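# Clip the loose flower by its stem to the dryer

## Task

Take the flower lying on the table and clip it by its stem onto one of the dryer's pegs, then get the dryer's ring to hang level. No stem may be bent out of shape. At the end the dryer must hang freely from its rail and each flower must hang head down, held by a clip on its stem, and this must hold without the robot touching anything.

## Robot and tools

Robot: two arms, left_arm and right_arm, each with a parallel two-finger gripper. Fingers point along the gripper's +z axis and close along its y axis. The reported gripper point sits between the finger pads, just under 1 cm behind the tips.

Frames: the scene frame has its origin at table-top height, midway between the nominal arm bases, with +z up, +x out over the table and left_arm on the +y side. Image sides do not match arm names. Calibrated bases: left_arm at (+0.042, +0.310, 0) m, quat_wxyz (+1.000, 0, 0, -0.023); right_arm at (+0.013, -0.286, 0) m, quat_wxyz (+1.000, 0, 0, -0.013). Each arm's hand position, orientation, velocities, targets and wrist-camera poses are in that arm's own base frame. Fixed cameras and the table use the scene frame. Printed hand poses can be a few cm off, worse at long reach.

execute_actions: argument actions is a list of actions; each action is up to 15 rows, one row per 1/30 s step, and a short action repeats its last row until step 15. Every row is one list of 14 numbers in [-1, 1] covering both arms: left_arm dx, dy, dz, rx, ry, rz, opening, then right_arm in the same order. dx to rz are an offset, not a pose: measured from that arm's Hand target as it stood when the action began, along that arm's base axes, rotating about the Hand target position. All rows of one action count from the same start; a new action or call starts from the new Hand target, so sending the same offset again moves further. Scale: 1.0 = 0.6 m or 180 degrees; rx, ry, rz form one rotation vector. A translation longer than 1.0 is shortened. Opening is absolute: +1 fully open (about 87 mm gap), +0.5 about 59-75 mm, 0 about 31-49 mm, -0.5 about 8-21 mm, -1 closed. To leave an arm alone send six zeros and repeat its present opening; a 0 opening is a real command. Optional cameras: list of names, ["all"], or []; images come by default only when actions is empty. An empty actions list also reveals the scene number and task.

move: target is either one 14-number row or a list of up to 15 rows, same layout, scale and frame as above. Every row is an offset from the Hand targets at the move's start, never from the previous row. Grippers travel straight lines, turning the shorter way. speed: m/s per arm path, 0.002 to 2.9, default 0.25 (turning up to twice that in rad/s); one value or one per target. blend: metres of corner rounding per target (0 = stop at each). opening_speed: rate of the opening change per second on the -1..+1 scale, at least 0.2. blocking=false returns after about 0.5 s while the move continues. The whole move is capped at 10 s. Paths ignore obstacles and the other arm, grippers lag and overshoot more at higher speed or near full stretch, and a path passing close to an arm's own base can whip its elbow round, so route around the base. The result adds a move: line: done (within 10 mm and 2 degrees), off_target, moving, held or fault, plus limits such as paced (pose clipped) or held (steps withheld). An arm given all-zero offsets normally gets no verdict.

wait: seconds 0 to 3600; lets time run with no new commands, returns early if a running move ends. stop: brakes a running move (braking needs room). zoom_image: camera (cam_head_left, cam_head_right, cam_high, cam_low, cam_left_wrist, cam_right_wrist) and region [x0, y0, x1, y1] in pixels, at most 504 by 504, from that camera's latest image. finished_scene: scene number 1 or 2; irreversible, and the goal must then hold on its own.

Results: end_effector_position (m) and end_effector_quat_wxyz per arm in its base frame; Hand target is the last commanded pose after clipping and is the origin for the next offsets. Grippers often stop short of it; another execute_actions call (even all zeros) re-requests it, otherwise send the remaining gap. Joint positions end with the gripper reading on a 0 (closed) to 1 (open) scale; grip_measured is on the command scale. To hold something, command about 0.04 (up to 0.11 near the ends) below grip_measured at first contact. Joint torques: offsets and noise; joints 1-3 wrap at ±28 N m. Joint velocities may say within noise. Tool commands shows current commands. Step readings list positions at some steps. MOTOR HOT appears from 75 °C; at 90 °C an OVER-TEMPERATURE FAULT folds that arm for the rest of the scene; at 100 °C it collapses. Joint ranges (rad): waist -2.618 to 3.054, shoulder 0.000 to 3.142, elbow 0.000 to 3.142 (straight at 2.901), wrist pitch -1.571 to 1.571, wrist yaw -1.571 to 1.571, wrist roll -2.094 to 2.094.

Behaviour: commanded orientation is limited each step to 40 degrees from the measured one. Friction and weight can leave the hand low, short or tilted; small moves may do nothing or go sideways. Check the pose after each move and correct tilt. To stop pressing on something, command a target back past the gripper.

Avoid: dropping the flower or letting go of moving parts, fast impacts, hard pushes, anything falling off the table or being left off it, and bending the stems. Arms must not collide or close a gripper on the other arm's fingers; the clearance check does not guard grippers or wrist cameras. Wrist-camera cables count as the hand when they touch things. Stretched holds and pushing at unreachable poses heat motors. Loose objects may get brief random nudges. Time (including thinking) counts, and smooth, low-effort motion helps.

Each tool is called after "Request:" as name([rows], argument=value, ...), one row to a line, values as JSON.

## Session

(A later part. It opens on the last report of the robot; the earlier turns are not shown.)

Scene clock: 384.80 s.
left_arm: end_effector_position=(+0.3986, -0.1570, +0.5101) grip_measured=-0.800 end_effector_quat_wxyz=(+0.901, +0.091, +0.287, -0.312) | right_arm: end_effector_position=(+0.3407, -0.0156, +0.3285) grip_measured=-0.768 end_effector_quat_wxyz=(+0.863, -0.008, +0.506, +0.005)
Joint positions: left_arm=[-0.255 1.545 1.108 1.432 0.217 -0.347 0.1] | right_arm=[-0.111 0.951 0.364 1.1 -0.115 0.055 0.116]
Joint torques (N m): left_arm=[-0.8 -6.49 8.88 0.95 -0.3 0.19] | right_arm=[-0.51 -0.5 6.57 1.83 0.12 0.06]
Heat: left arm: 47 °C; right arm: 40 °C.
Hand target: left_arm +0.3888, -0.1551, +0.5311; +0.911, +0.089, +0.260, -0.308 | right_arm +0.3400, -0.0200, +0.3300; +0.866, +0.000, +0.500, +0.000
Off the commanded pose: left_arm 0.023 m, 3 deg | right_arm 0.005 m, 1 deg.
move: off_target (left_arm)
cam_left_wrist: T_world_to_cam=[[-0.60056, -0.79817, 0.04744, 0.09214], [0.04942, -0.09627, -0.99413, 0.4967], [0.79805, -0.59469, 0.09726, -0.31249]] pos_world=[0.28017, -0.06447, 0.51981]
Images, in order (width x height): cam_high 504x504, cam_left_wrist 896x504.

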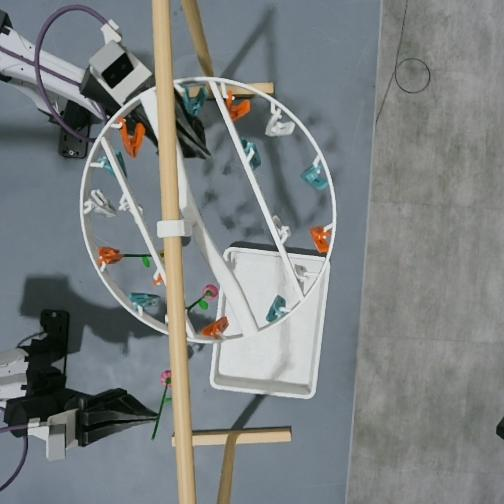

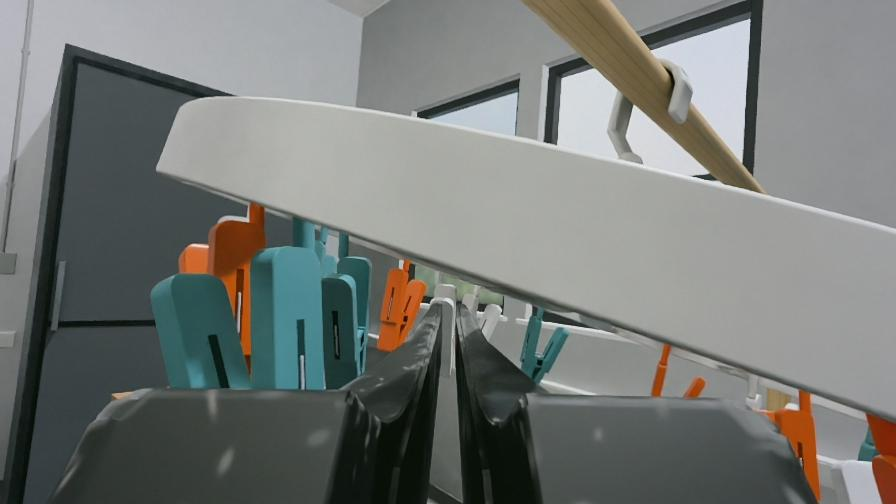

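Request:
zoom_image(camera="cam_high", region=[70, 60, 220, 210])

Request:
execute_actions(actions=[], cameras=["cam_head_left", "cam_head_right", "cam_low"])

Request:
zoom_image(camera="cam_head_left", region=[110, 50, 310, 250])

Request:
zoom_image(camera="cam_low", region=[170, 60, 350, 240])

Scaled by 3.360 from the camera's image (finer frame: 720x720).

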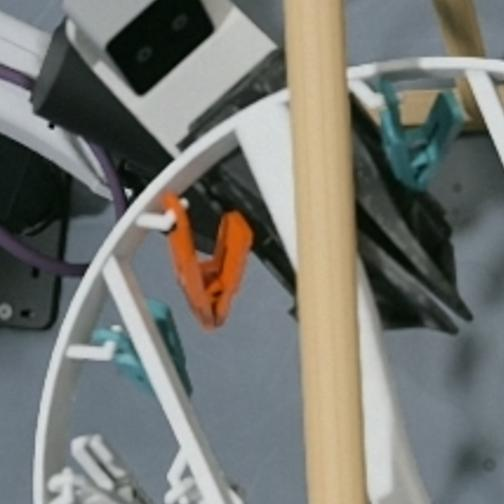

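Scene clock: 387.60 s.
left_arm: end_effector_position=(+0.3986, -0.1570, +0.5101) grip_measured=-0.800 end_effector_quat_wxyz=(+0.901, +0.091, +0.287, -0.312) | right_arm: end_effector_position=(+0.3407, -0.0156, +0.3285) grip_measured=-0.768 end_effector_quat_wxyz=(+0.863, -0.008, +0.506, +0.005)
Joint positions: left_arm=[-0.255 1.545 1.108 1.432 0.217 -0.347 0.1] | right_arm=[-0.111 0.951 0.364 1.1 -0.115 0.055 0.116]
Joint velocities: within noise
Joint torques (N m): left_arm=[-0.8 -6.5 8.88 0.94 -0.3 0.19] | right_arm=[-0.49 -0.49 6.48 1.84 0.11 0.06]
Heat: left arm: 46 °C; right arm: 40 °C.
Hand target: left_arm +0.3888, -0.1551, +0.5311; +0.911, +0.089, +0.260, -0.308 | right_arm +0.3400, -0.0200, +0.3300; +0.866, +0.000, +0.500, +0.000
Tool commands: left_gripper/opening=-0.8 right_gripper/opening=-1.0
Off the commanded pose: left_arm 0.023 m, 3 deg | right_arm 0.005 m, 1 deg.
Images, in order (width x height): cam_head_left 504x504, cam_head_right 504x504, cam_low 504x504.

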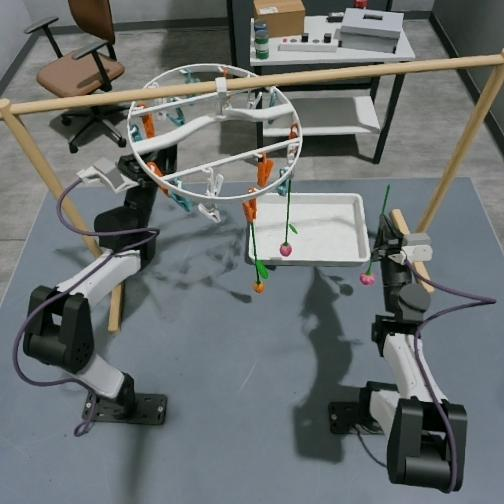

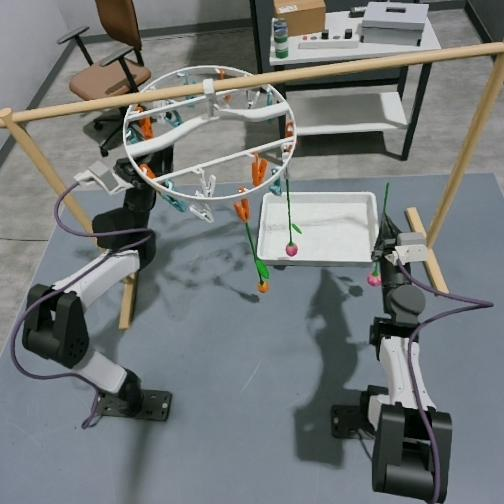

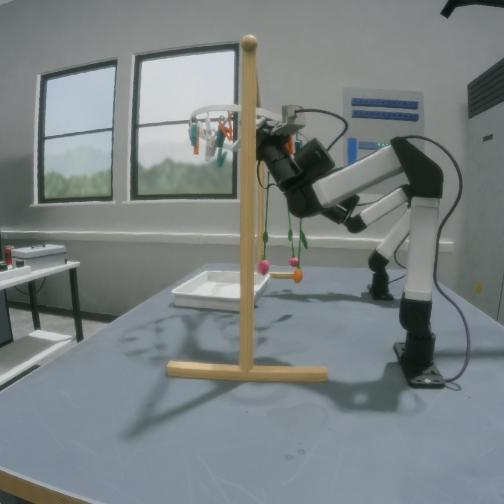

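Scaled by 2.520 from the camera's image (finer frame: 720x720).

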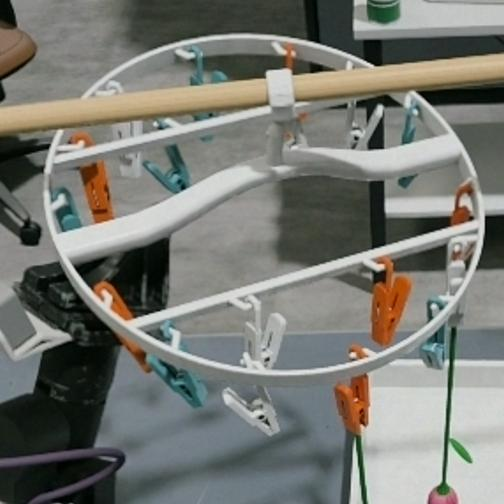

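Scaled by 2.800 from the camera's image (finer frame: 720x720).

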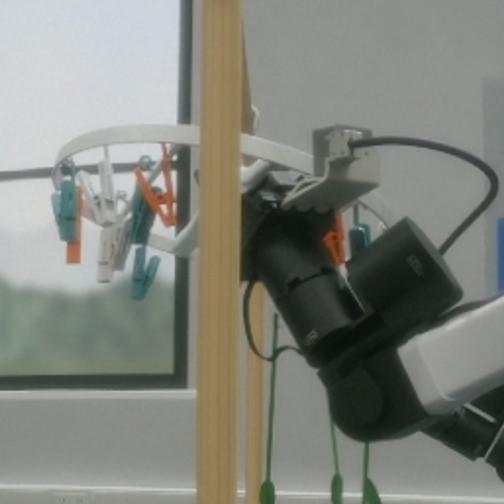

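Request:
move([
  [-0.0097, 0.0252, -0.1085, 0, 0, 0, -0.8, 0, 0, 0, 0, 0, 0, -1.0],
  [0.0295, 0.0618, -0.0918, 0, 0, 0, -0.8, 0, 0, 0, 0, 0, 0, -1.0],
], speed=0.12, blend=[0.015, 0], cameras=["cam_left_wrist", "cam_high"])

Scene clock: 393.97 s.
left_arm: end_effector_position=(+0.4213, -0.1191, +0.4496) grip_measured=-0.800 end_effector_quat_wxyz=(+0.887, +0.072, +0.349, -0.295) | right_arm: end_effector_position=(+0.3407, -0.0156, +0.3285) grip_measured=-0.768 end_effector_quat_wxyz=(+0.863, -0.008, +0.506, +0.005)
Joint positions: left_arm=[-0.137 1.554 0.955 1.479 0.255 -0.414 0.1] | right_arm=[-0.111 0.951 0.364 1.1 -0.115 0.055 0.116]
Joint torques (N m): left_arm=[0.5 -4.37 8.9 2.08 0.06 -0.07] | right_arm=[-0.49 -0.49 6.54 1.83 0.11 0.07]
Heat: left arm: 45 °C; right arm: 40 °C.
Hand target: left_arm +0.4067, -0.1180, +0.4758; +0.911, +0.089, +0.260, -0.308 | right_arm +0.3400, -0.0200, +0.3300; +0.866, +0.000, +0.500, +0.000
Off the commanded pose: left_arm 0.030 m, 11 deg | right_arm 0.005 m, 1 deg.
joint sent to its limit (left arm) — joint 4 (wrist pitch), upper limit. The joint targets are off in orientation, not in position.
move: off_target (left_arm)
cam_left_wrist: T_world_to_cam=[[-0.5564, -0.8238, 0.10852, 0.08975], [-0.07564, -0.07985, -0.99393, 0.49367], [0.82746, -0.56124, -0.01788, -0.25873]] pos_world=[0.30136, -0.03185, 0.4763]
Images, in order (width x height): cam_high 504x504, cam_left_wrist 896x504.

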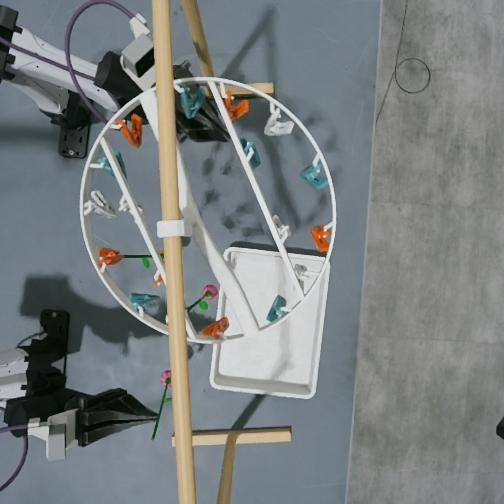

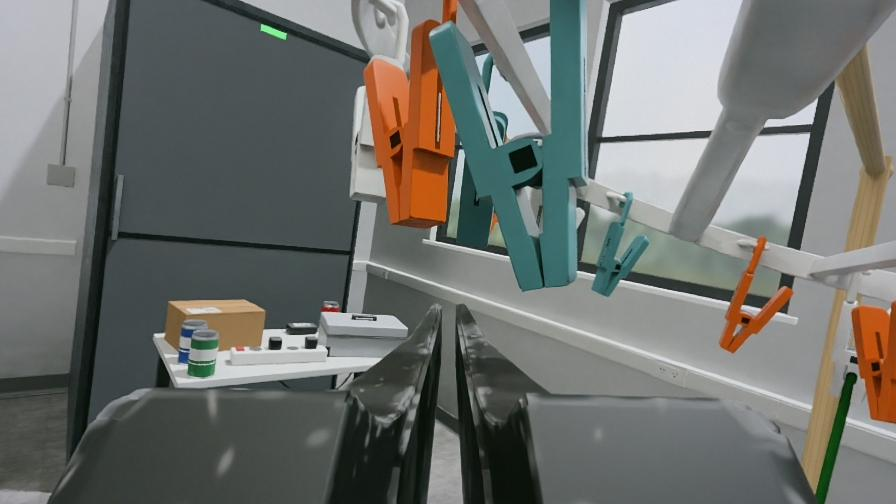

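Request:
move(target=[0.0138, -0.0017, 0.0787, 0, 0, 0, -0.8, 0, 0, 0, 0, 0, 0, -1.0], speed=0.08, cameras=["cam_left_wrist"])

Scene clock: 400.37 s.
left_arm: end_effector_position=(+0.4199, -0.1200, +0.5097) grip_measured=-0.800 end_effector_quat_wxyz=(+0.906, +0.081, +0.283, -0.304) | right_arm: end_effector_position=(+0.3407, -0.0156, +0.3285) grip_measured=-0.768 end_effector_quat_wxyz=(+0.863, -0.008, +0.506, +0.005)
Joint positions: left_arm=[-0.137 1.606 1.155 1.475 0.256 -0.438 0.1] | right_arm=[-0.111 0.951 0.364 1.1 -0.115 0.055 0.116]
Joint torques (N m): left_arm=[0.59 -4.94 8.99 1.07 -0.01 -0.06] | right_arm=[-0.53 -0.42 6.52 1.84 0.11 0.06]
Heat: left arm: 46 °C; right arm: 40 °C.
Hand target: left_arm +0.4148, -0.1189, +0.5233; +0.911, +0.088, +0.260, -0.308 | right_arm +0.3400, -0.0200, +0.3300; +0.866, +0.000, +0.500, +0.000
Off the commanded pose: left_arm 0.014 m, 3 deg | right_arm 0.005 m, 1 deg.
move: off_target (left_arm)
cam_left_wrist: T_world_to_cam=[[-0.58363, -0.81002, 0.05698, 0.12104], [0.05685, -0.11076, -0.99222, 0.49299], [0.81003, -0.57585, 0.11069, -0.31701]] pos_world=[0.2994, -0.02991, 0.51735]

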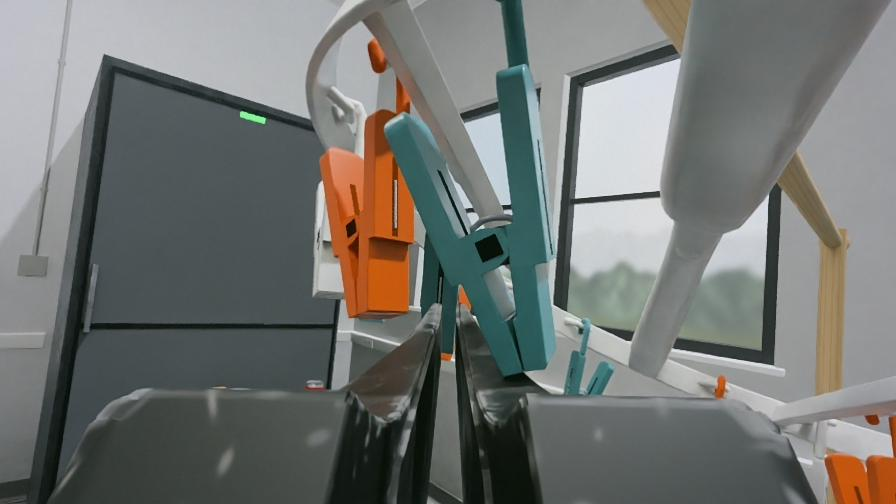

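Request:
move(target=[-0.108, -0.005, 0.0, 0, 0, 0, -0.8, 0, 0, 0, 0, 0, 0, -1.0], speed=0.06, cameras=["cam_left_wrist", "cam_high"])

Scene clock: 410.57 s.
left_arm: end_effector_position=(+0.3612, -0.1229, +0.5158) grip_measured=-0.800 end_effector_quat_wxyz=(+0.905, +0.089, +0.275, -0.311) | right_arm: end_effector_position=(+0.3407, -0.0156, +0.3285) grip_measured=-0.768 end_effector_quat_wxyz=(+0.863, -0.008, +0.506, +0.005)
Joint positions: left_arm=[-0.168 1.396 0.978 1.456 0.256 -0.424 0.1] | right_arm=[-0.111 0.951 0.364 1.1 -0.115 0.055 0.116]
Joint torques (N m): left_arm=[-0.83 -6.38 5.11 0.9 -0.27 0.21] | right_arm=[-0.57 -0.44 6.52 1.85 0.12 0.06]
Heat: left arm: 44 °C; right arm: 41 °C.
Hand target: left_arm +0.3501, -0.1219, +0.5231; +0.911, +0.088, +0.260, -0.308 | right_arm +0.3400, -0.0200, +0.3300; +0.866, +0.000, +0.500, +0.000
Off the commanded pose: left_arm 0.014 m, 2 deg | right_arm 0.005 m, 1 deg.
move: off_target (left_arm)
cam_left_wrist: T_world_to_cam=[[-0.5996, -0.79914, 0.04307, 0.09828], [0.07209, -0.10753, -0.99159, 0.49658], [0.79705, -0.59145, 0.12209, -0.27493]] pos_world=[0.24226, -0.03067, 0.52173]
Images, in order (width x height): cam_high 504x504, cam_left_wrist 896x504.

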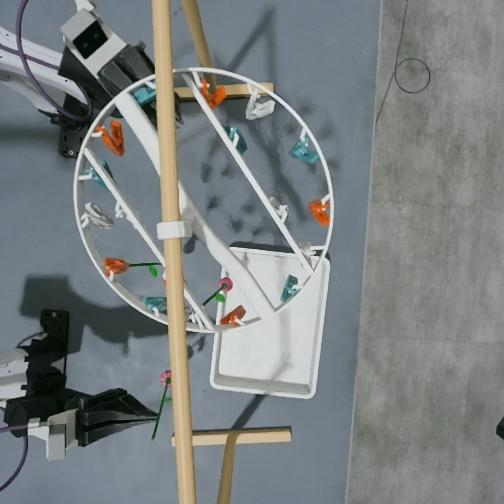

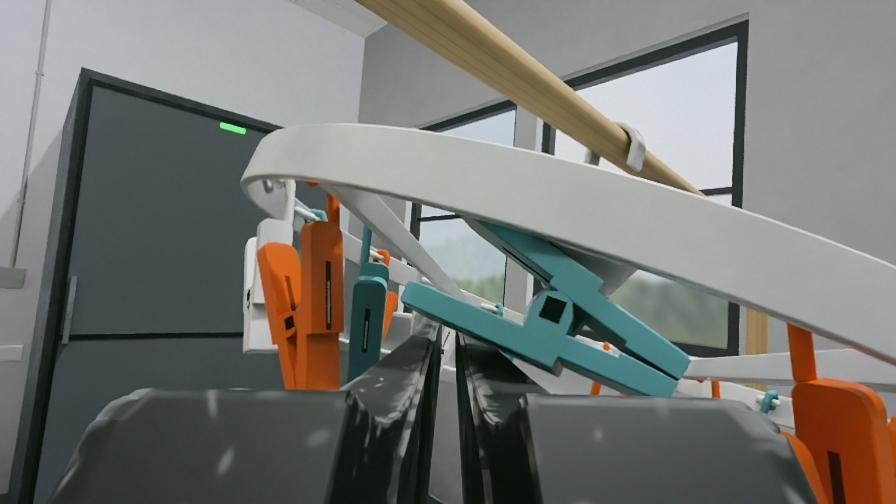

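Request:
move([
  [-0.0993, -0.0452, -0.0185, 0, 0, 0, -0.8, 0, 0, 0, 0, 0, 0, -1.0],
  [-0.1735, -0.1168, -0.0335, 0, 0, 0, -0.8, 0, 0, 0, 0, 0, 0, -1.0],
  [-0.1968, -0.1785, -0.0435, 0, 0, 0, -0.8, 0, 0, 0, 0, 0, 0, -1.0],
], speed=0.07, blend=[0.02, 0.02, 0], cameras=["cam_left_wrist", "cam_high", "cam_head_left"])

Scene clock: 415.80 s.
left_arm: end_effector_position=(+0.2342, -0.2314, +0.4931) grip_measured=-0.800 end_effector_quat_wxyz=(+0.907, +0.098, +0.270, -0.308) | right_arm: end_effector_position=(+0.3407, -0.0156, +0.3285) grip_measured=-0.768 end_effector_quat_wxyz=(+0.863, -0.008, +0.506, +0.005)
Joint positions: left_arm=[-0.851 1.145 0.719 1.422 -0.095 0.167 0.1] | right_arm=[-0.111 0.951 0.364 1.1 -0.115 0.055 0.116]
Joint torques (N m): left_arm=[-0.87 -1.36 6.27 1.18 -0.15 0.17] | right_arm=[-0.53 -0.49 6.5 1.84 0.12 0.06]
Heat: left arm: 43 °C; right arm: 41 °C.
Hand target: left_arm +0.2320, -0.2290, +0.4970; +0.911, +0.089, +0.260, -0.308 | right_arm +0.3400, -0.0200, +0.3300; +0.866, +0.000, +0.500, +0.000
Off the commanded pose: left_arm 0.005 m, 2 deg | right_arm 0.005 m, 1 deg.
move: done
cam_left_wrist: T_world_to_cam=[[-0.60047, -0.79938, 0.02067, -0.05226], [0.08825, -0.09194, -0.99185, 0.47153], [0.79476, -0.59375, 0.12575, -0.23688]] pos_world=[0.11526, -0.13907, 0.49855]
Images, in order (width x height): cam_head_left 504x504, cam_high 504x504, cam_left_wrist 896x504.

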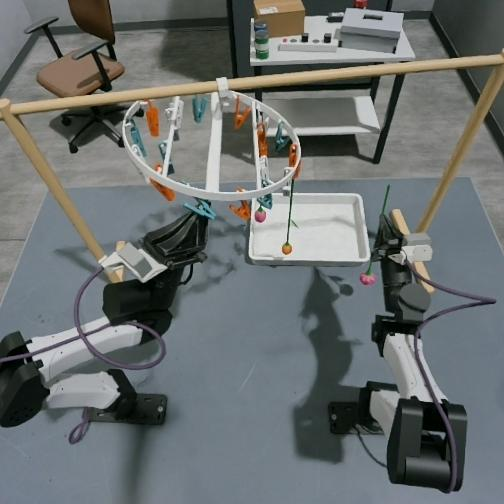

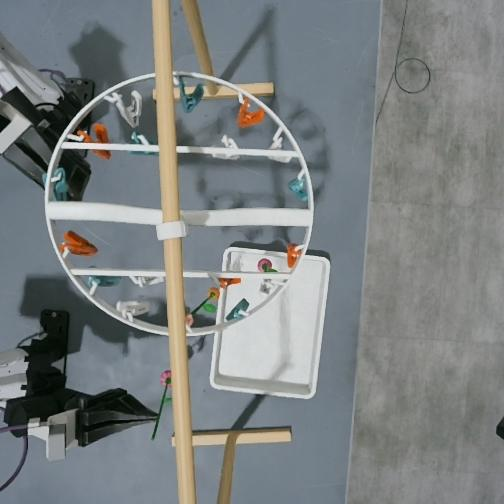

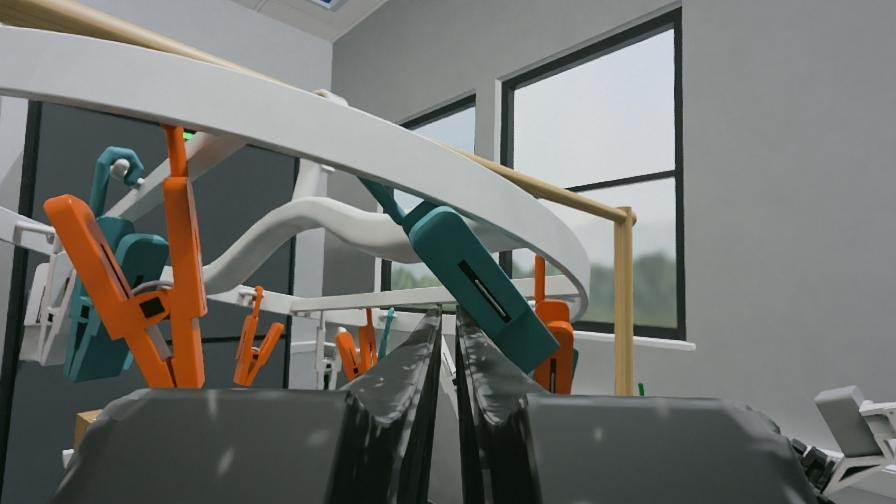

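Request:
move([
  [0, 0, -0.1617, 0, 0, 0, -0.8, 0, 0, 0, 0, 0, 0, -1.0],
  [-0.0533, 0.1817, -0.1617, 0.0431, 0.0477, -0.0274, -0.8, 0, 0, 0, 0, 0, 0, -1.0],
  [0.0277, 0.2642, -0.1117, 0.0862, 0.0953, -0.0548, -0.8, 0, 0, 0, 0, 0, 0, -1.0],
], speed=[0.1, 0.25, 0.25], blend=[0.02, 0.04, 0], cameras=["cam_left_wrist", "cam_high", "cam_head_left", "cam_low"])

Scene clock: 426.90 s.
left_arm: end_effector_position=(+0.2553, -0.0680, +0.4157) grip_measured=-0.800 end_effector_quat_wxyz=(+0.803, +0.160, +0.442, -0.366) | right_arm: end_effector_position=(+0.3407, -0.0156, +0.3285) grip_measured=-0.768 end_effector_quat_wxyz=(+0.863, -0.008, +0.506, +0.005)
Joint positions: left_arm=[0.365 0.907 0.539 1.381 0.854 -0.961 0.1] | right_arm=[-0.111 0.951 0.364 1.1 -0.115 0.055 0.116]
Joint torques (N m): left_arm=[0.58 0.38 8.96 1.22 -0.23 0] | right_arm=[-0.49 -0.46 6.53 1.84 0.1 0.07]
Heat: left arm: 42 °C; right arm: 41 °C.
Hand target: left_arm +0.2486, -0.0706, +0.4300; +0.812, +0.185, +0.423, -0.357 | right_arm +0.3400, -0.0200, +0.3300; +0.866, +0.000, +0.500, +0.000
Off the commanded pose: left_arm 0.016 m, 4 deg | right_arm 0.005 m, 1 deg.
move: off_target (left_arm)
cam_left_wrist: T_world_to_cam=[[-0.70886, -0.69944, 0.09113, 0.0978], [-0.25046, 0.12882, -0.95952, 0.49597], [0.65939, -0.70299, -0.26649, 0.04332]] pos_world=[0.16498, 0.03497, 0.47852]
Images, in order (width x height): cam_head_left 504x504, cam_high 504x504, cam_low 504x504, cam_left_wrist 896x504.

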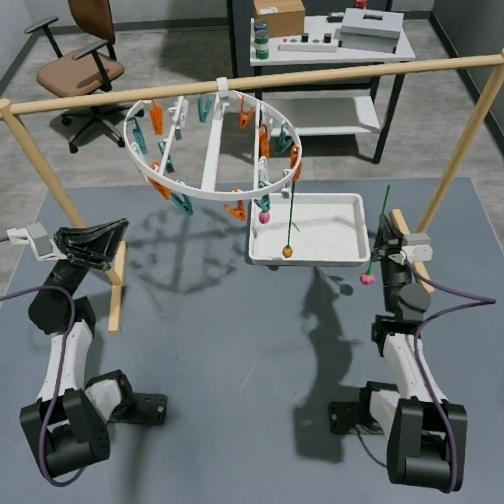

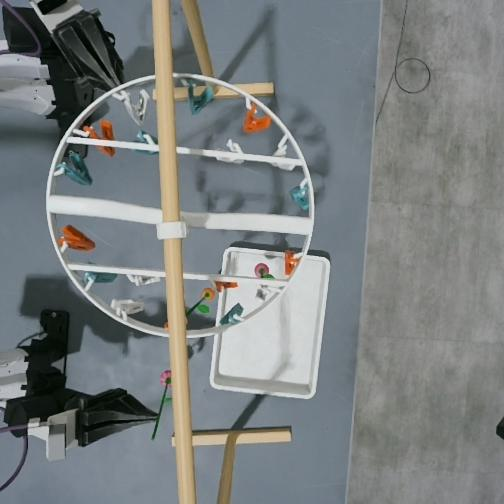

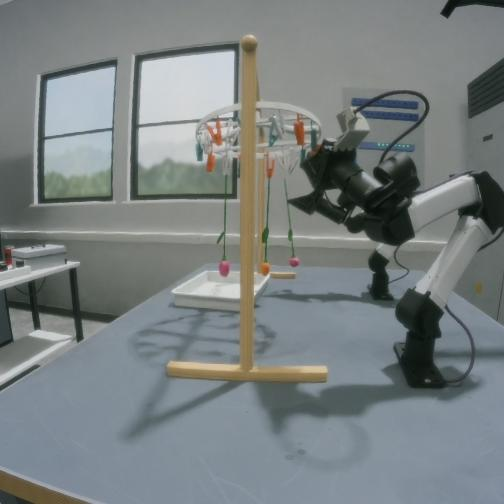

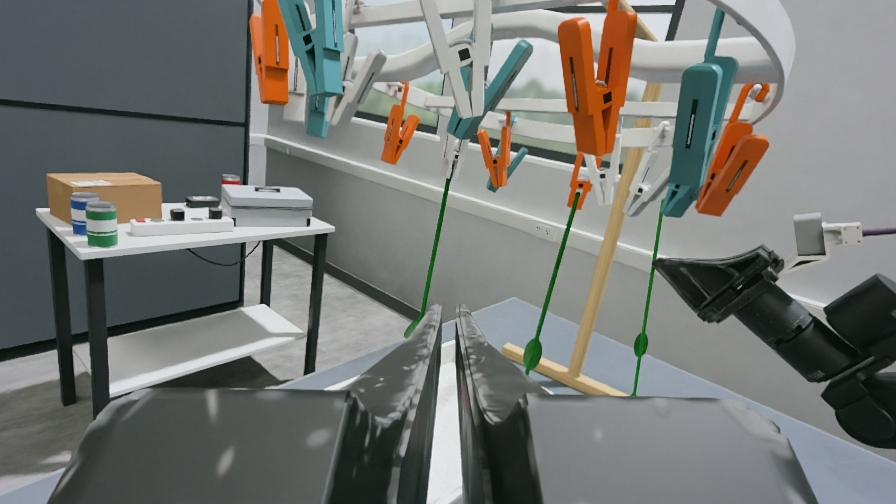

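Request:
move(target=[0.0, 0.0, 0.0917, 0, 0, 0, 0.3, 0, 0, 0, 0, 0, 0, -1.0], speed=0.15, cameras=["cam_left_wrist"])

Scene clock: 435.70 s.
left_arm: end_effector_position=(+0.2507, -0.0693, +0.4774) grip_measured=+0.300 end_effector_quat_wxyz=(+0.811, +0.175, +0.427, -0.361) | right_arm: end_effector_position=(+0.3407, -0.0156, +0.3285) grip_measured=-0.768 end_effector_quat_wxyz=(+0.863, -0.008, +0.506, +0.005)
Joint positions: left_arm=[0.37 0.915 0.766 1.22 0.858 -0.975 0.65] | right_arm=[-0.111 0.951 0.364 1.1 -0.115 0.055 0.116]
Joint torques (N m): left_arm=[0.25 0.23 8.42 0.62 -0.29 0.08] | right_arm=[-0.53 -0.51 6.52 1.83 0.12 0.06]
Heat: left arm: 42 °C; right arm: 41 °C.
Hand target: left_arm +0.2487, -0.0705, +0.4851; +0.812, +0.185, +0.423, -0.356 | right_arm +0.3400, -0.0200, +0.3300; +0.866, +0.000, +0.500, +0.000
Off the commanded pose: left_arm 0.008 m, 1 deg | right_arm 0.005 m, 1 deg.
move: done
cam_left_wrist: T_world_to_cam=[[-0.71563, -0.69678, 0.04874, 0.11006], [-0.2076, 0.14555, -0.96732, 0.54839], [0.66692, -0.70236, -0.24882, 0.05152]] pos_world=[0.15825, 0.03305, 0.53792]

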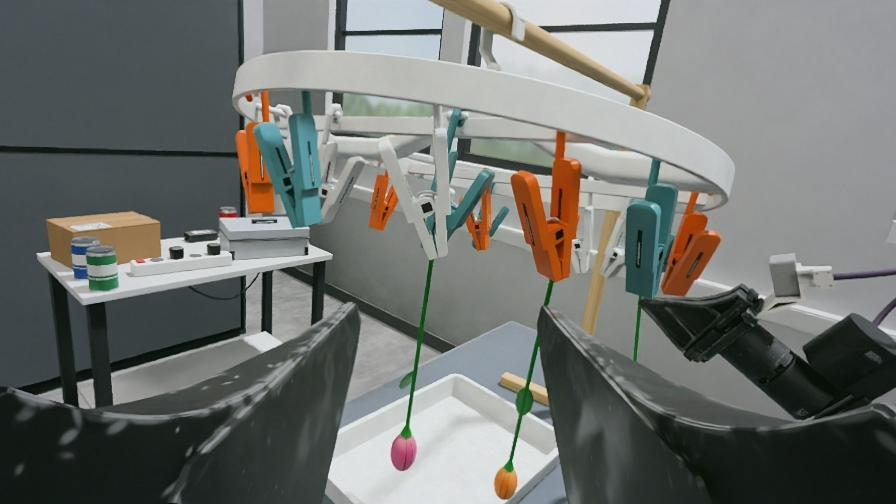

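Request:
move(target=[0.0673, -0.0215, 0.0422, 0, 0, 0, 0.05, 0, 0, 0, 0, 0, 0, -1.0], speed=0.1, cameras=["cam_left_wrist"])

Scene clock: 441.60 s.
left_arm: end_effector_position=(+0.2905, -0.0828, +0.4964) grip_measured=+0.050 end_effector_quat_wxyz=(+0.802, +0.180, +0.438, -0.366) | right_arm: end_effector_position=(+0.3407, -0.0156, +0.3285) grip_measured=-0.768 end_effector_quat_wxyz=(+0.863, -0.008, +0.506, +0.005)
Joint positions: left_arm=[0.233 1.04 0.934 1.034 0.809 -0.806 0.525] | right_arm=[-0.111 0.951 0.364 1.1 -0.115 0.055 0.116]
Joint torques (N m): left_arm=[-0.85 -0.85 9.09 0.86 -0.55 0.24] | right_arm=[-0.54 -0.46 6.53 1.84 0.11 0.07]
Heat: left arm: 43 °C; right arm: 41 °C.
Hand target: left_arm +0.2890, -0.0835, +0.5104; +0.812, +0.185, +0.423, -0.357 | right_arm +0.3400, -0.0200, +0.3300; +0.866, +0.000, +0.500, +0.000
Off the commanded pose: left_arm 0.014 m, 2 deg | right_arm 0.005 m, 1 deg.
move: off_target (left_arm)
cam_left_wrist: T_world_to_cam=[[-0.72458, -0.68694, 0.05563, 0.12826], [-0.22757, 0.16229, -0.96014, 0.58055], [0.65053, -0.70836, -0.27392, 0.03694]] pos_world=[0.20102, 0.02005, 0.56039]

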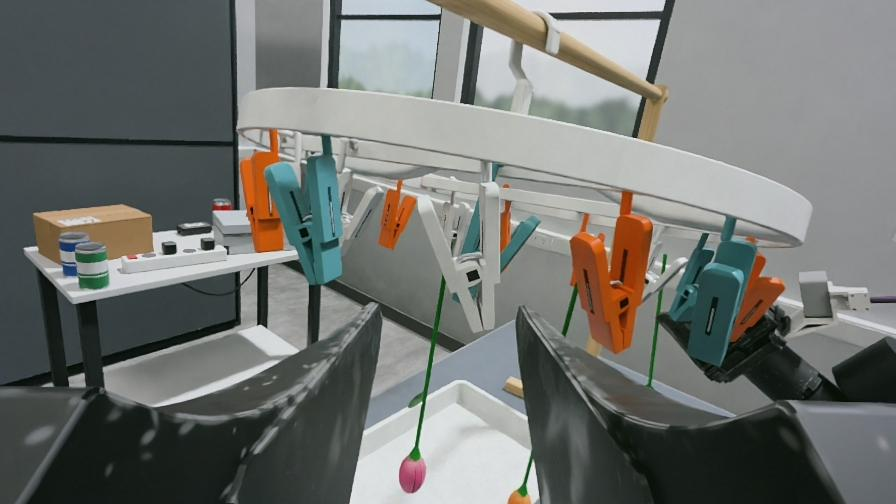

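Request:
move(target=[0.0508, -0.0597, 0.0505, 0, 0, 0, 0.05, 0, 0, 0, 0, 0, 0, -1.0], speed=0.06, cameras=["cam_left_wrist", "cam_high"])

Scene clock: 447.07 s.
left_arm: end_effector_position=(+0.3206, -0.1190, +0.5268) grip_measured=+0.050 end_effector_quat_wxyz=(+0.801, +0.182, +0.437, -0.365) | right_arm: end_effector_position=(+0.3407, -0.0156, +0.3285) grip_measured=-0.768 end_effector_quat_wxyz=(+0.863, -0.008, +0.506, +0.005)
Joint positions: left_arm=[0.029 1.137 1.134 0.79 0.678 -0.595 0.525] | right_arm=[-0.111 0.951 0.364 1.1 -0.115 0.055 0.116]
Joint torques (N m): left_arm=[-0.87 -1.43 9.24 1.12 -0.47 0.26] | right_arm=[-0.49 -0.51 6.53 1.84 0.12 0.06]
Heat: left arm: 44 °C; right arm: 41 °C.
Hand target: left_arm +0.3195, -0.1192, +0.5406; +0.812, +0.185, +0.423, -0.357 | right_arm +0.3400, -0.0200, +0.3300; +0.866, +0.000, +0.500, +0.000
Off the commanded pose: left_arm 0.014 m, 2 deg | right_arm 0.005 m, 1 deg.
move: off_target (left_arm)
cam_left_wrist: T_world_to_cam=[[-0.72589, -0.68588, 0.05153, 0.12617], [-0.22518, 0.16619, -0.96004, 0.62213], [0.64991, -0.70848, -0.27509, 0.00085]] pos_world=[0.23112, -0.01625, 0.591]
Images, in order (width x height): cam_high 504x504, cam_left_wrist 896x504.

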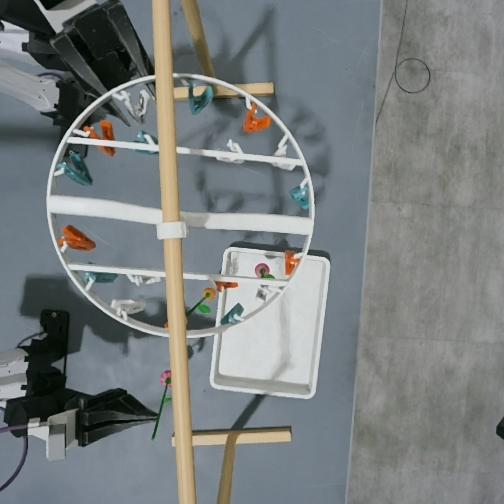

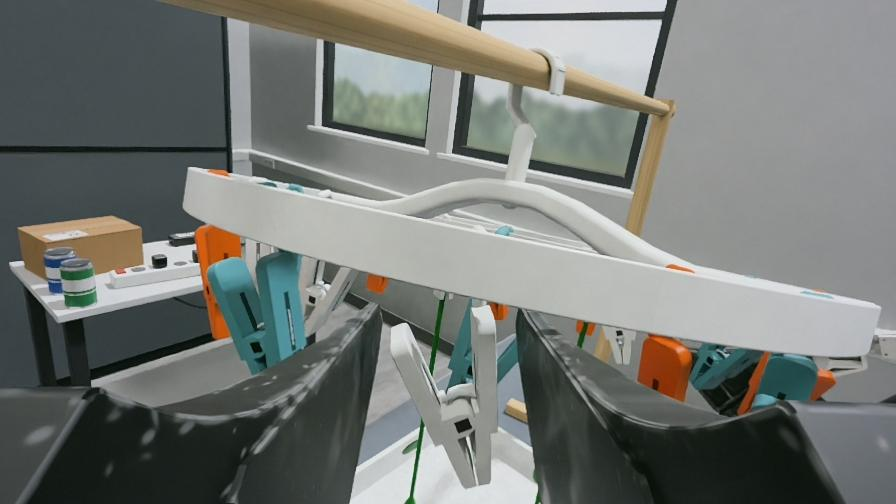

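Request:
move(target=[0.004, -0.0045, -0.0125, 0, 0, 0, 0.05, 0, 0, 0, 0, 0, 0, -1.0], speed=0.05, cameras=[])

Request:
move(target=[0, 0, 0, 0, 0, 0, -0.4, 0, 0, 0, 0, 0, 0, -1.0], opening_speed=0.4, cameras=["cam_left_wrist", "cam_high"])

Scene clock: 450.93 s.
left_arm: end_effector_position=(+0.3202, -0.1220, +0.5276) grip_measured=+0.050 end_effector_quat_wxyz=(+0.803, +0.184, +0.434, -0.364) | right_arm: end_effector_position=(+0.3407, -0.0156, +0.3285) grip_measured=-0.768 end_effector_quat_wxyz=(+0.863, -0.008, +0.506, +0.005)
Joint positions: left_arm=[0.015 1.137 1.134 0.79 0.669 -0.582 0.525] | right_arm=[-0.111 0.951 0.364 1.1 -0.115 0.055 0.116]
Joint torques (N m): left_arm=[-0.85 -1.29 6.95 1.33 -0.46 0.27] | right_arm=[-0.53 -0.47 6.56 1.83 0.11 0.06]
Heat: left arm: 44 °C; right arm: 41 °C.
Hand target: left_arm +0.3219, -0.1220, +0.5331; +0.812, +0.185, +0.423, -0.357 | right_arm +0.3400, -0.0200, +0.3300; +0.866, +0.000, +0.500, +0.000
Off the commanded pose: left_arm 0.006 m, 2 deg | right_arm 0.005 m, 1 deg.
move: done

Scene clock: 452.27 s.
left_arm: end_effector_position=(+0.3203, -0.1218, +0.5277) grip_measured=-0.341 end_effector_quat_wxyz=(+0.804, +0.184, +0.434, -0.364) | right_arm: end_effector_position=(+0.3407, -0.0156, +0.3285) grip_measured=-0.768 end_effector_quat_wxyz=(+0.863, -0.008, +0.506, +0.005)
Joint positions: left_arm=[0.015 1.137 1.134 0.79 0.668 -0.58 0.329] | right_arm=[-0.111 0.951 0.364 1.1 -0.115 0.055 0.116]
Joint torques (N m): left_arm=[-0.87 -1.24 6.95 1.35 -0.47 0.25] | right_arm=[-0.5 -0.44 6.56 1.83 0.12 0.07]
Heat: left arm: 43 °C; right arm: 41 °C.
Hand target: left_arm +0.3219, -0.1220, +0.5331; +0.812, +0.185, +0.423, -0.356 | right_arm +0.3400, -0.0200, +0.3300; +0.866, +0.000, +0.500, +0.000
Off the commanded pose: left_arm 0.006 m, 2 deg | right_arm 0.005 m, 1 deg.
move: done
cam_left_wrist: T_world_to_cam=[[-0.72528, -0.68699, 0.04483, 0.12723], [-0.21716, 0.1665, -0.96183, 0.62179], [0.65331, -0.70733, -0.26995, -0.00429]] pos_world=[0.23011, -0.01915, 0.5912]
Images, in order (width x height): cam_high 504x504, cam_left_wrist 896x504.

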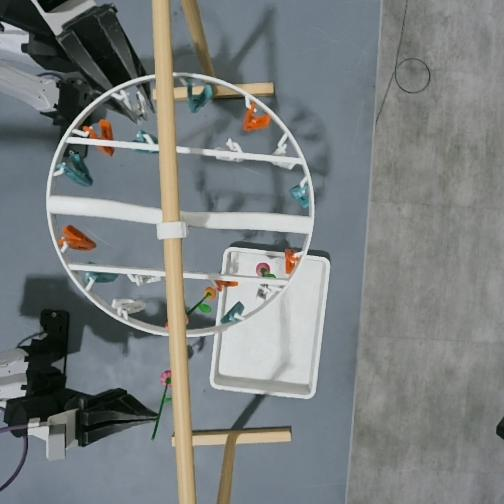

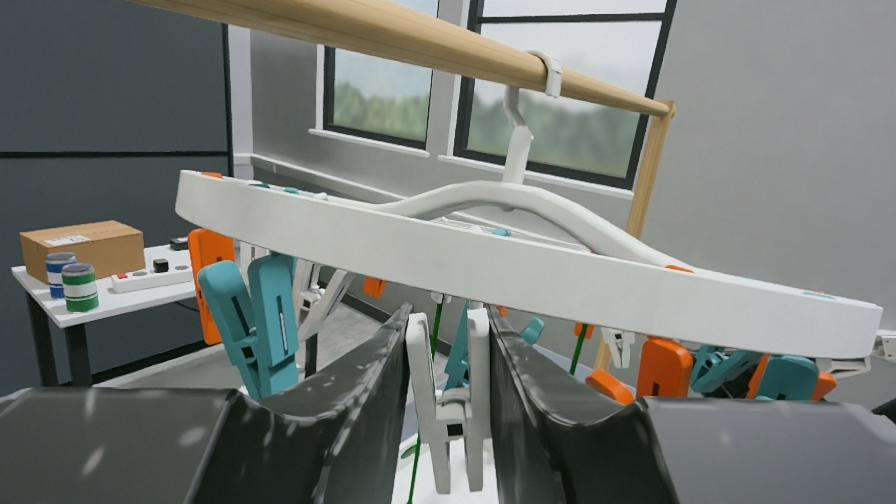

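Request:
move(target=[0, 0, 0, 0, 0, 0, -0.6, 0, 0, 0, 0, 0, 0, -1.0], opening_speed=0.5, cameras=["cam_left_wrist"])

Request:
zoom_image(camera="cam_left_wrist", region=[350, 290, 560, 504])

Scene clock: 455.87 s.
left_arm: end_effector_position=(+0.3203, -0.1218, +0.5277) grip_measured=-0.341 end_effector_quat_wxyz=(+0.804, +0.184, +0.434, -0.364) | right_arm: end_effector_position=(+0.3407, -0.0156, +0.3285) grip_measured=-0.768 end_effector_quat_wxyz=(+0.863, -0.008, +0.506, +0.005)
Joint positions: left_arm=[0.015 1.137 1.134 0.79 0.668 -0.58 0.329] | right_arm=[-0.111 0.951 0.364 1.1 -0.115 0.055 0.116]
Joint torques (N m): left_arm=[-0.85 -1.24 6.97 1.33 -0.46 0.25] | right_arm=[-0.53 -0.42 6.57 1.84 0.12 0.06]
Heat: left arm: 43 °C; right arm: 41 °C.
Hand target: left_arm +0.3219, -0.1220, +0.5331; +0.812, +0.185, +0.423, -0.356 | right_arm +0.3400, -0.0200, +0.3300; +0.866, +0.000, +0.500, +0.000
Off the commanded pose: left_arm 0.006 m, 2 deg | right_arm 0.005 m, 1 deg.
move: done
cam_left_wrist: T_world_to_cam=[[-0.72528, -0.68699, 0.04483, 0.12723], [-0.21716, 0.1665, -0.96183, 0.62179], [0.65331, -0.70733, -0.26995, -0.00429]] pos_world=[0.23011, -0.01915, 0.5912]

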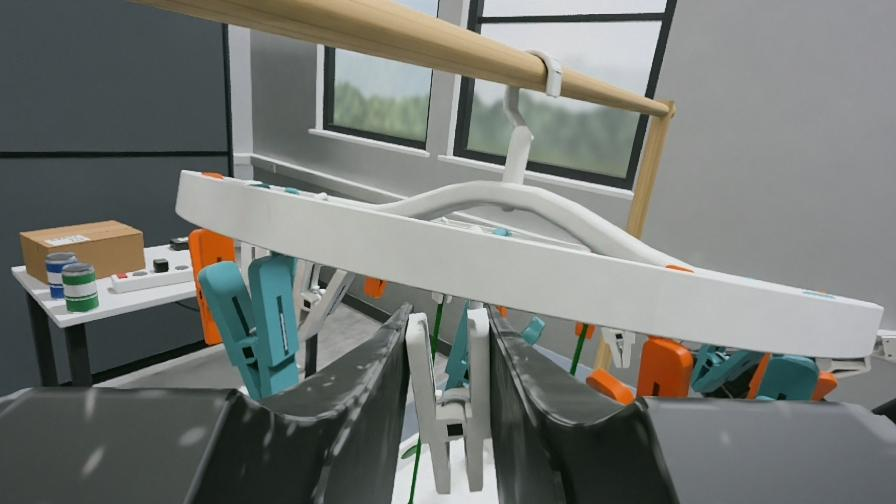

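Scaled by 2.355 from the camera's image (finer frame: 1280x720).

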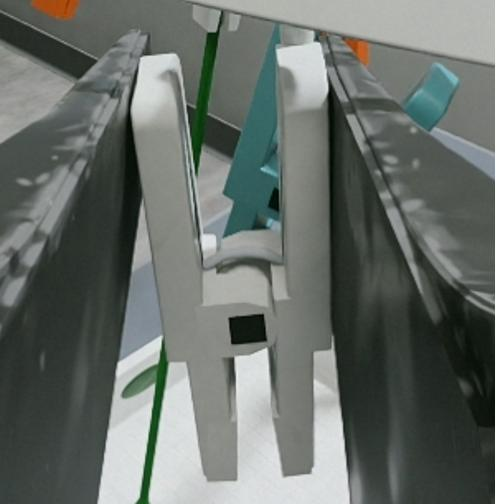

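Request:
move([
  [-0.0425, -0.0368, -0.0297, -0.0146, -0.0241, 0.06, -0.6, -0.0502, 0.1737, -0.0167, 0, 0, 0.0926, -1.0],
  [-0.0732, -0.0815, -0.0587, -0.0291, -0.0482, 0.1201, -0.6, -0.1005, 0.3475, -0.0333, 0, 0, 0.1852, -1.0],
  [-0.0912, -0.1308, -0.0862, -0.0437, -0.0723, 0.1801, -0.6, -0.1507, 0.5212, -0.05, 0, 0, 0.2778, -1.0],
], speed=0.08, blend=[0.02, 0.02, 0], cameras=["cam_left_wrist", "cam_right_wrist", "cam_high", "cam_head_left", "cam_low"])

Scene clock: 481.30 s.
left_arm: end_effector_position=(+0.2707, -0.2009, +0.4852) grip_measured=-0.392 end_effector_quat_wxyz=(+0.930, +0.050, +0.343, -0.122) | right_arm: end_effector_position=(+0.2524, +0.2899, +0.2829) grip_measured=-0.768 end_effector_quat_wxyz=(+0.774, -0.218, +0.477, +0.355)
Joint positions: left_arm=[-0.893 1.167 0.775 1.354 -0.387 0.51 0.304] | right_arm=[0.851 1.292 0.367 1.392 -0.006 0.004 0.116]
Joint torques (N m): left_arm=[-1.62 -1.91 4.36 1.36 -0.05 0.25] | right_arm=[0.61 -2.3 8.39 2.08 -0.09 0.05]
Heat: left arm: 42 °C; right arm: 41 °C.
Hand target: left_arm +0.2672, -0.2005, +0.4815; +0.932, +0.043, +0.339, -0.121 | right_arm +0.2496, +0.2927, +0.3000; +0.785, -0.211, +0.454, +0.366
Off the commanded pose: left_arm 0.005 m, 1 deg | right_arm 0.018 m, 3 deg.
move: off_target (right_arm)
cam_left_wrist: T_world_to_cam=[[-0.24239, -0.96993, 0.02194, -0.1377], [-0.00456, -0.02147, -0.99976, 0.50643], [0.97017, -0.24244, 0.00078, -0.16309]] pos_world=[0.12716, -0.16222, 0.50946]
cam_right_wrist: T_world_to_cam=[[0.77404, -0.63302, -0.0121, -0.00553], [-0.25888, -0.29898, -0.91847, 0.43195], [0.5778, 0.71407, -0.3953, -0.09795]] pos_world=[0.1727, 0.19559, 0.35795]
Images, in order (width x height): cam_head_left 504x504, cam_high 504x504, cam_low 504x504, cam_left_wrist 896x504, cam_right_wrist 896x504.

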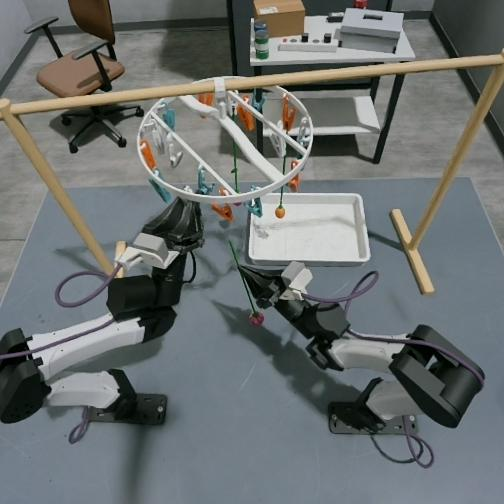

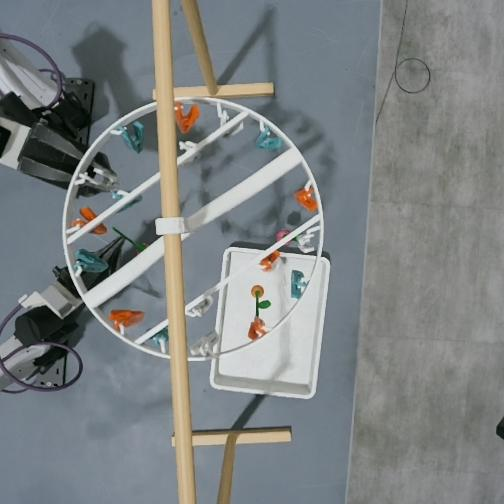

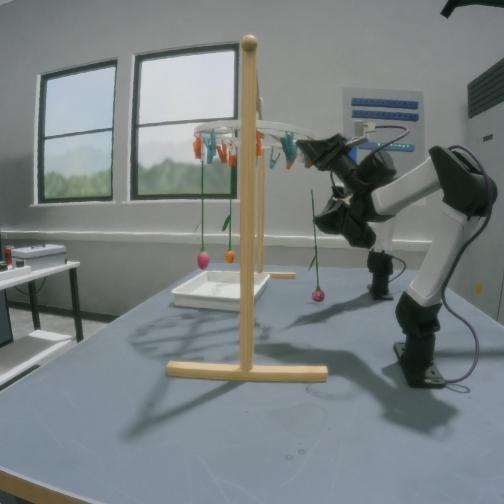

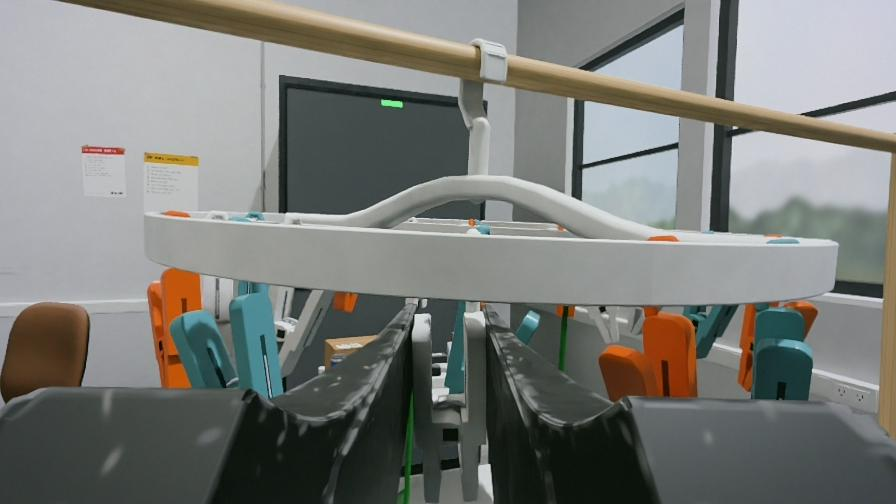

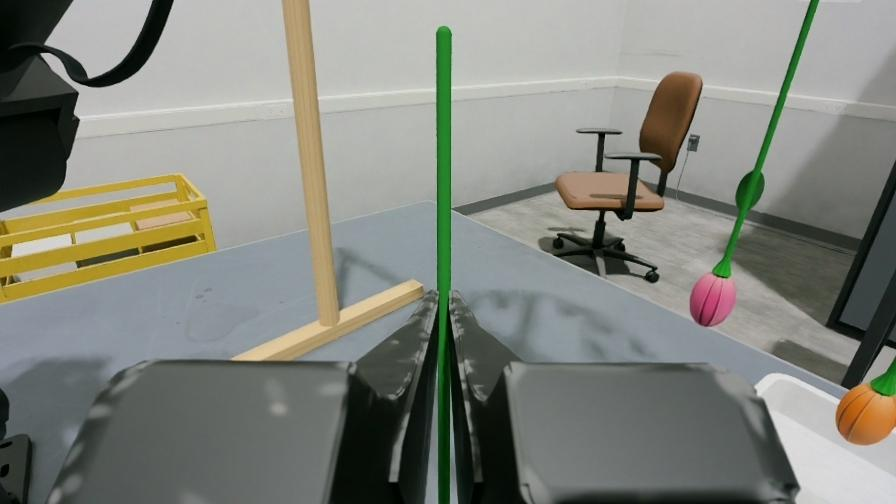

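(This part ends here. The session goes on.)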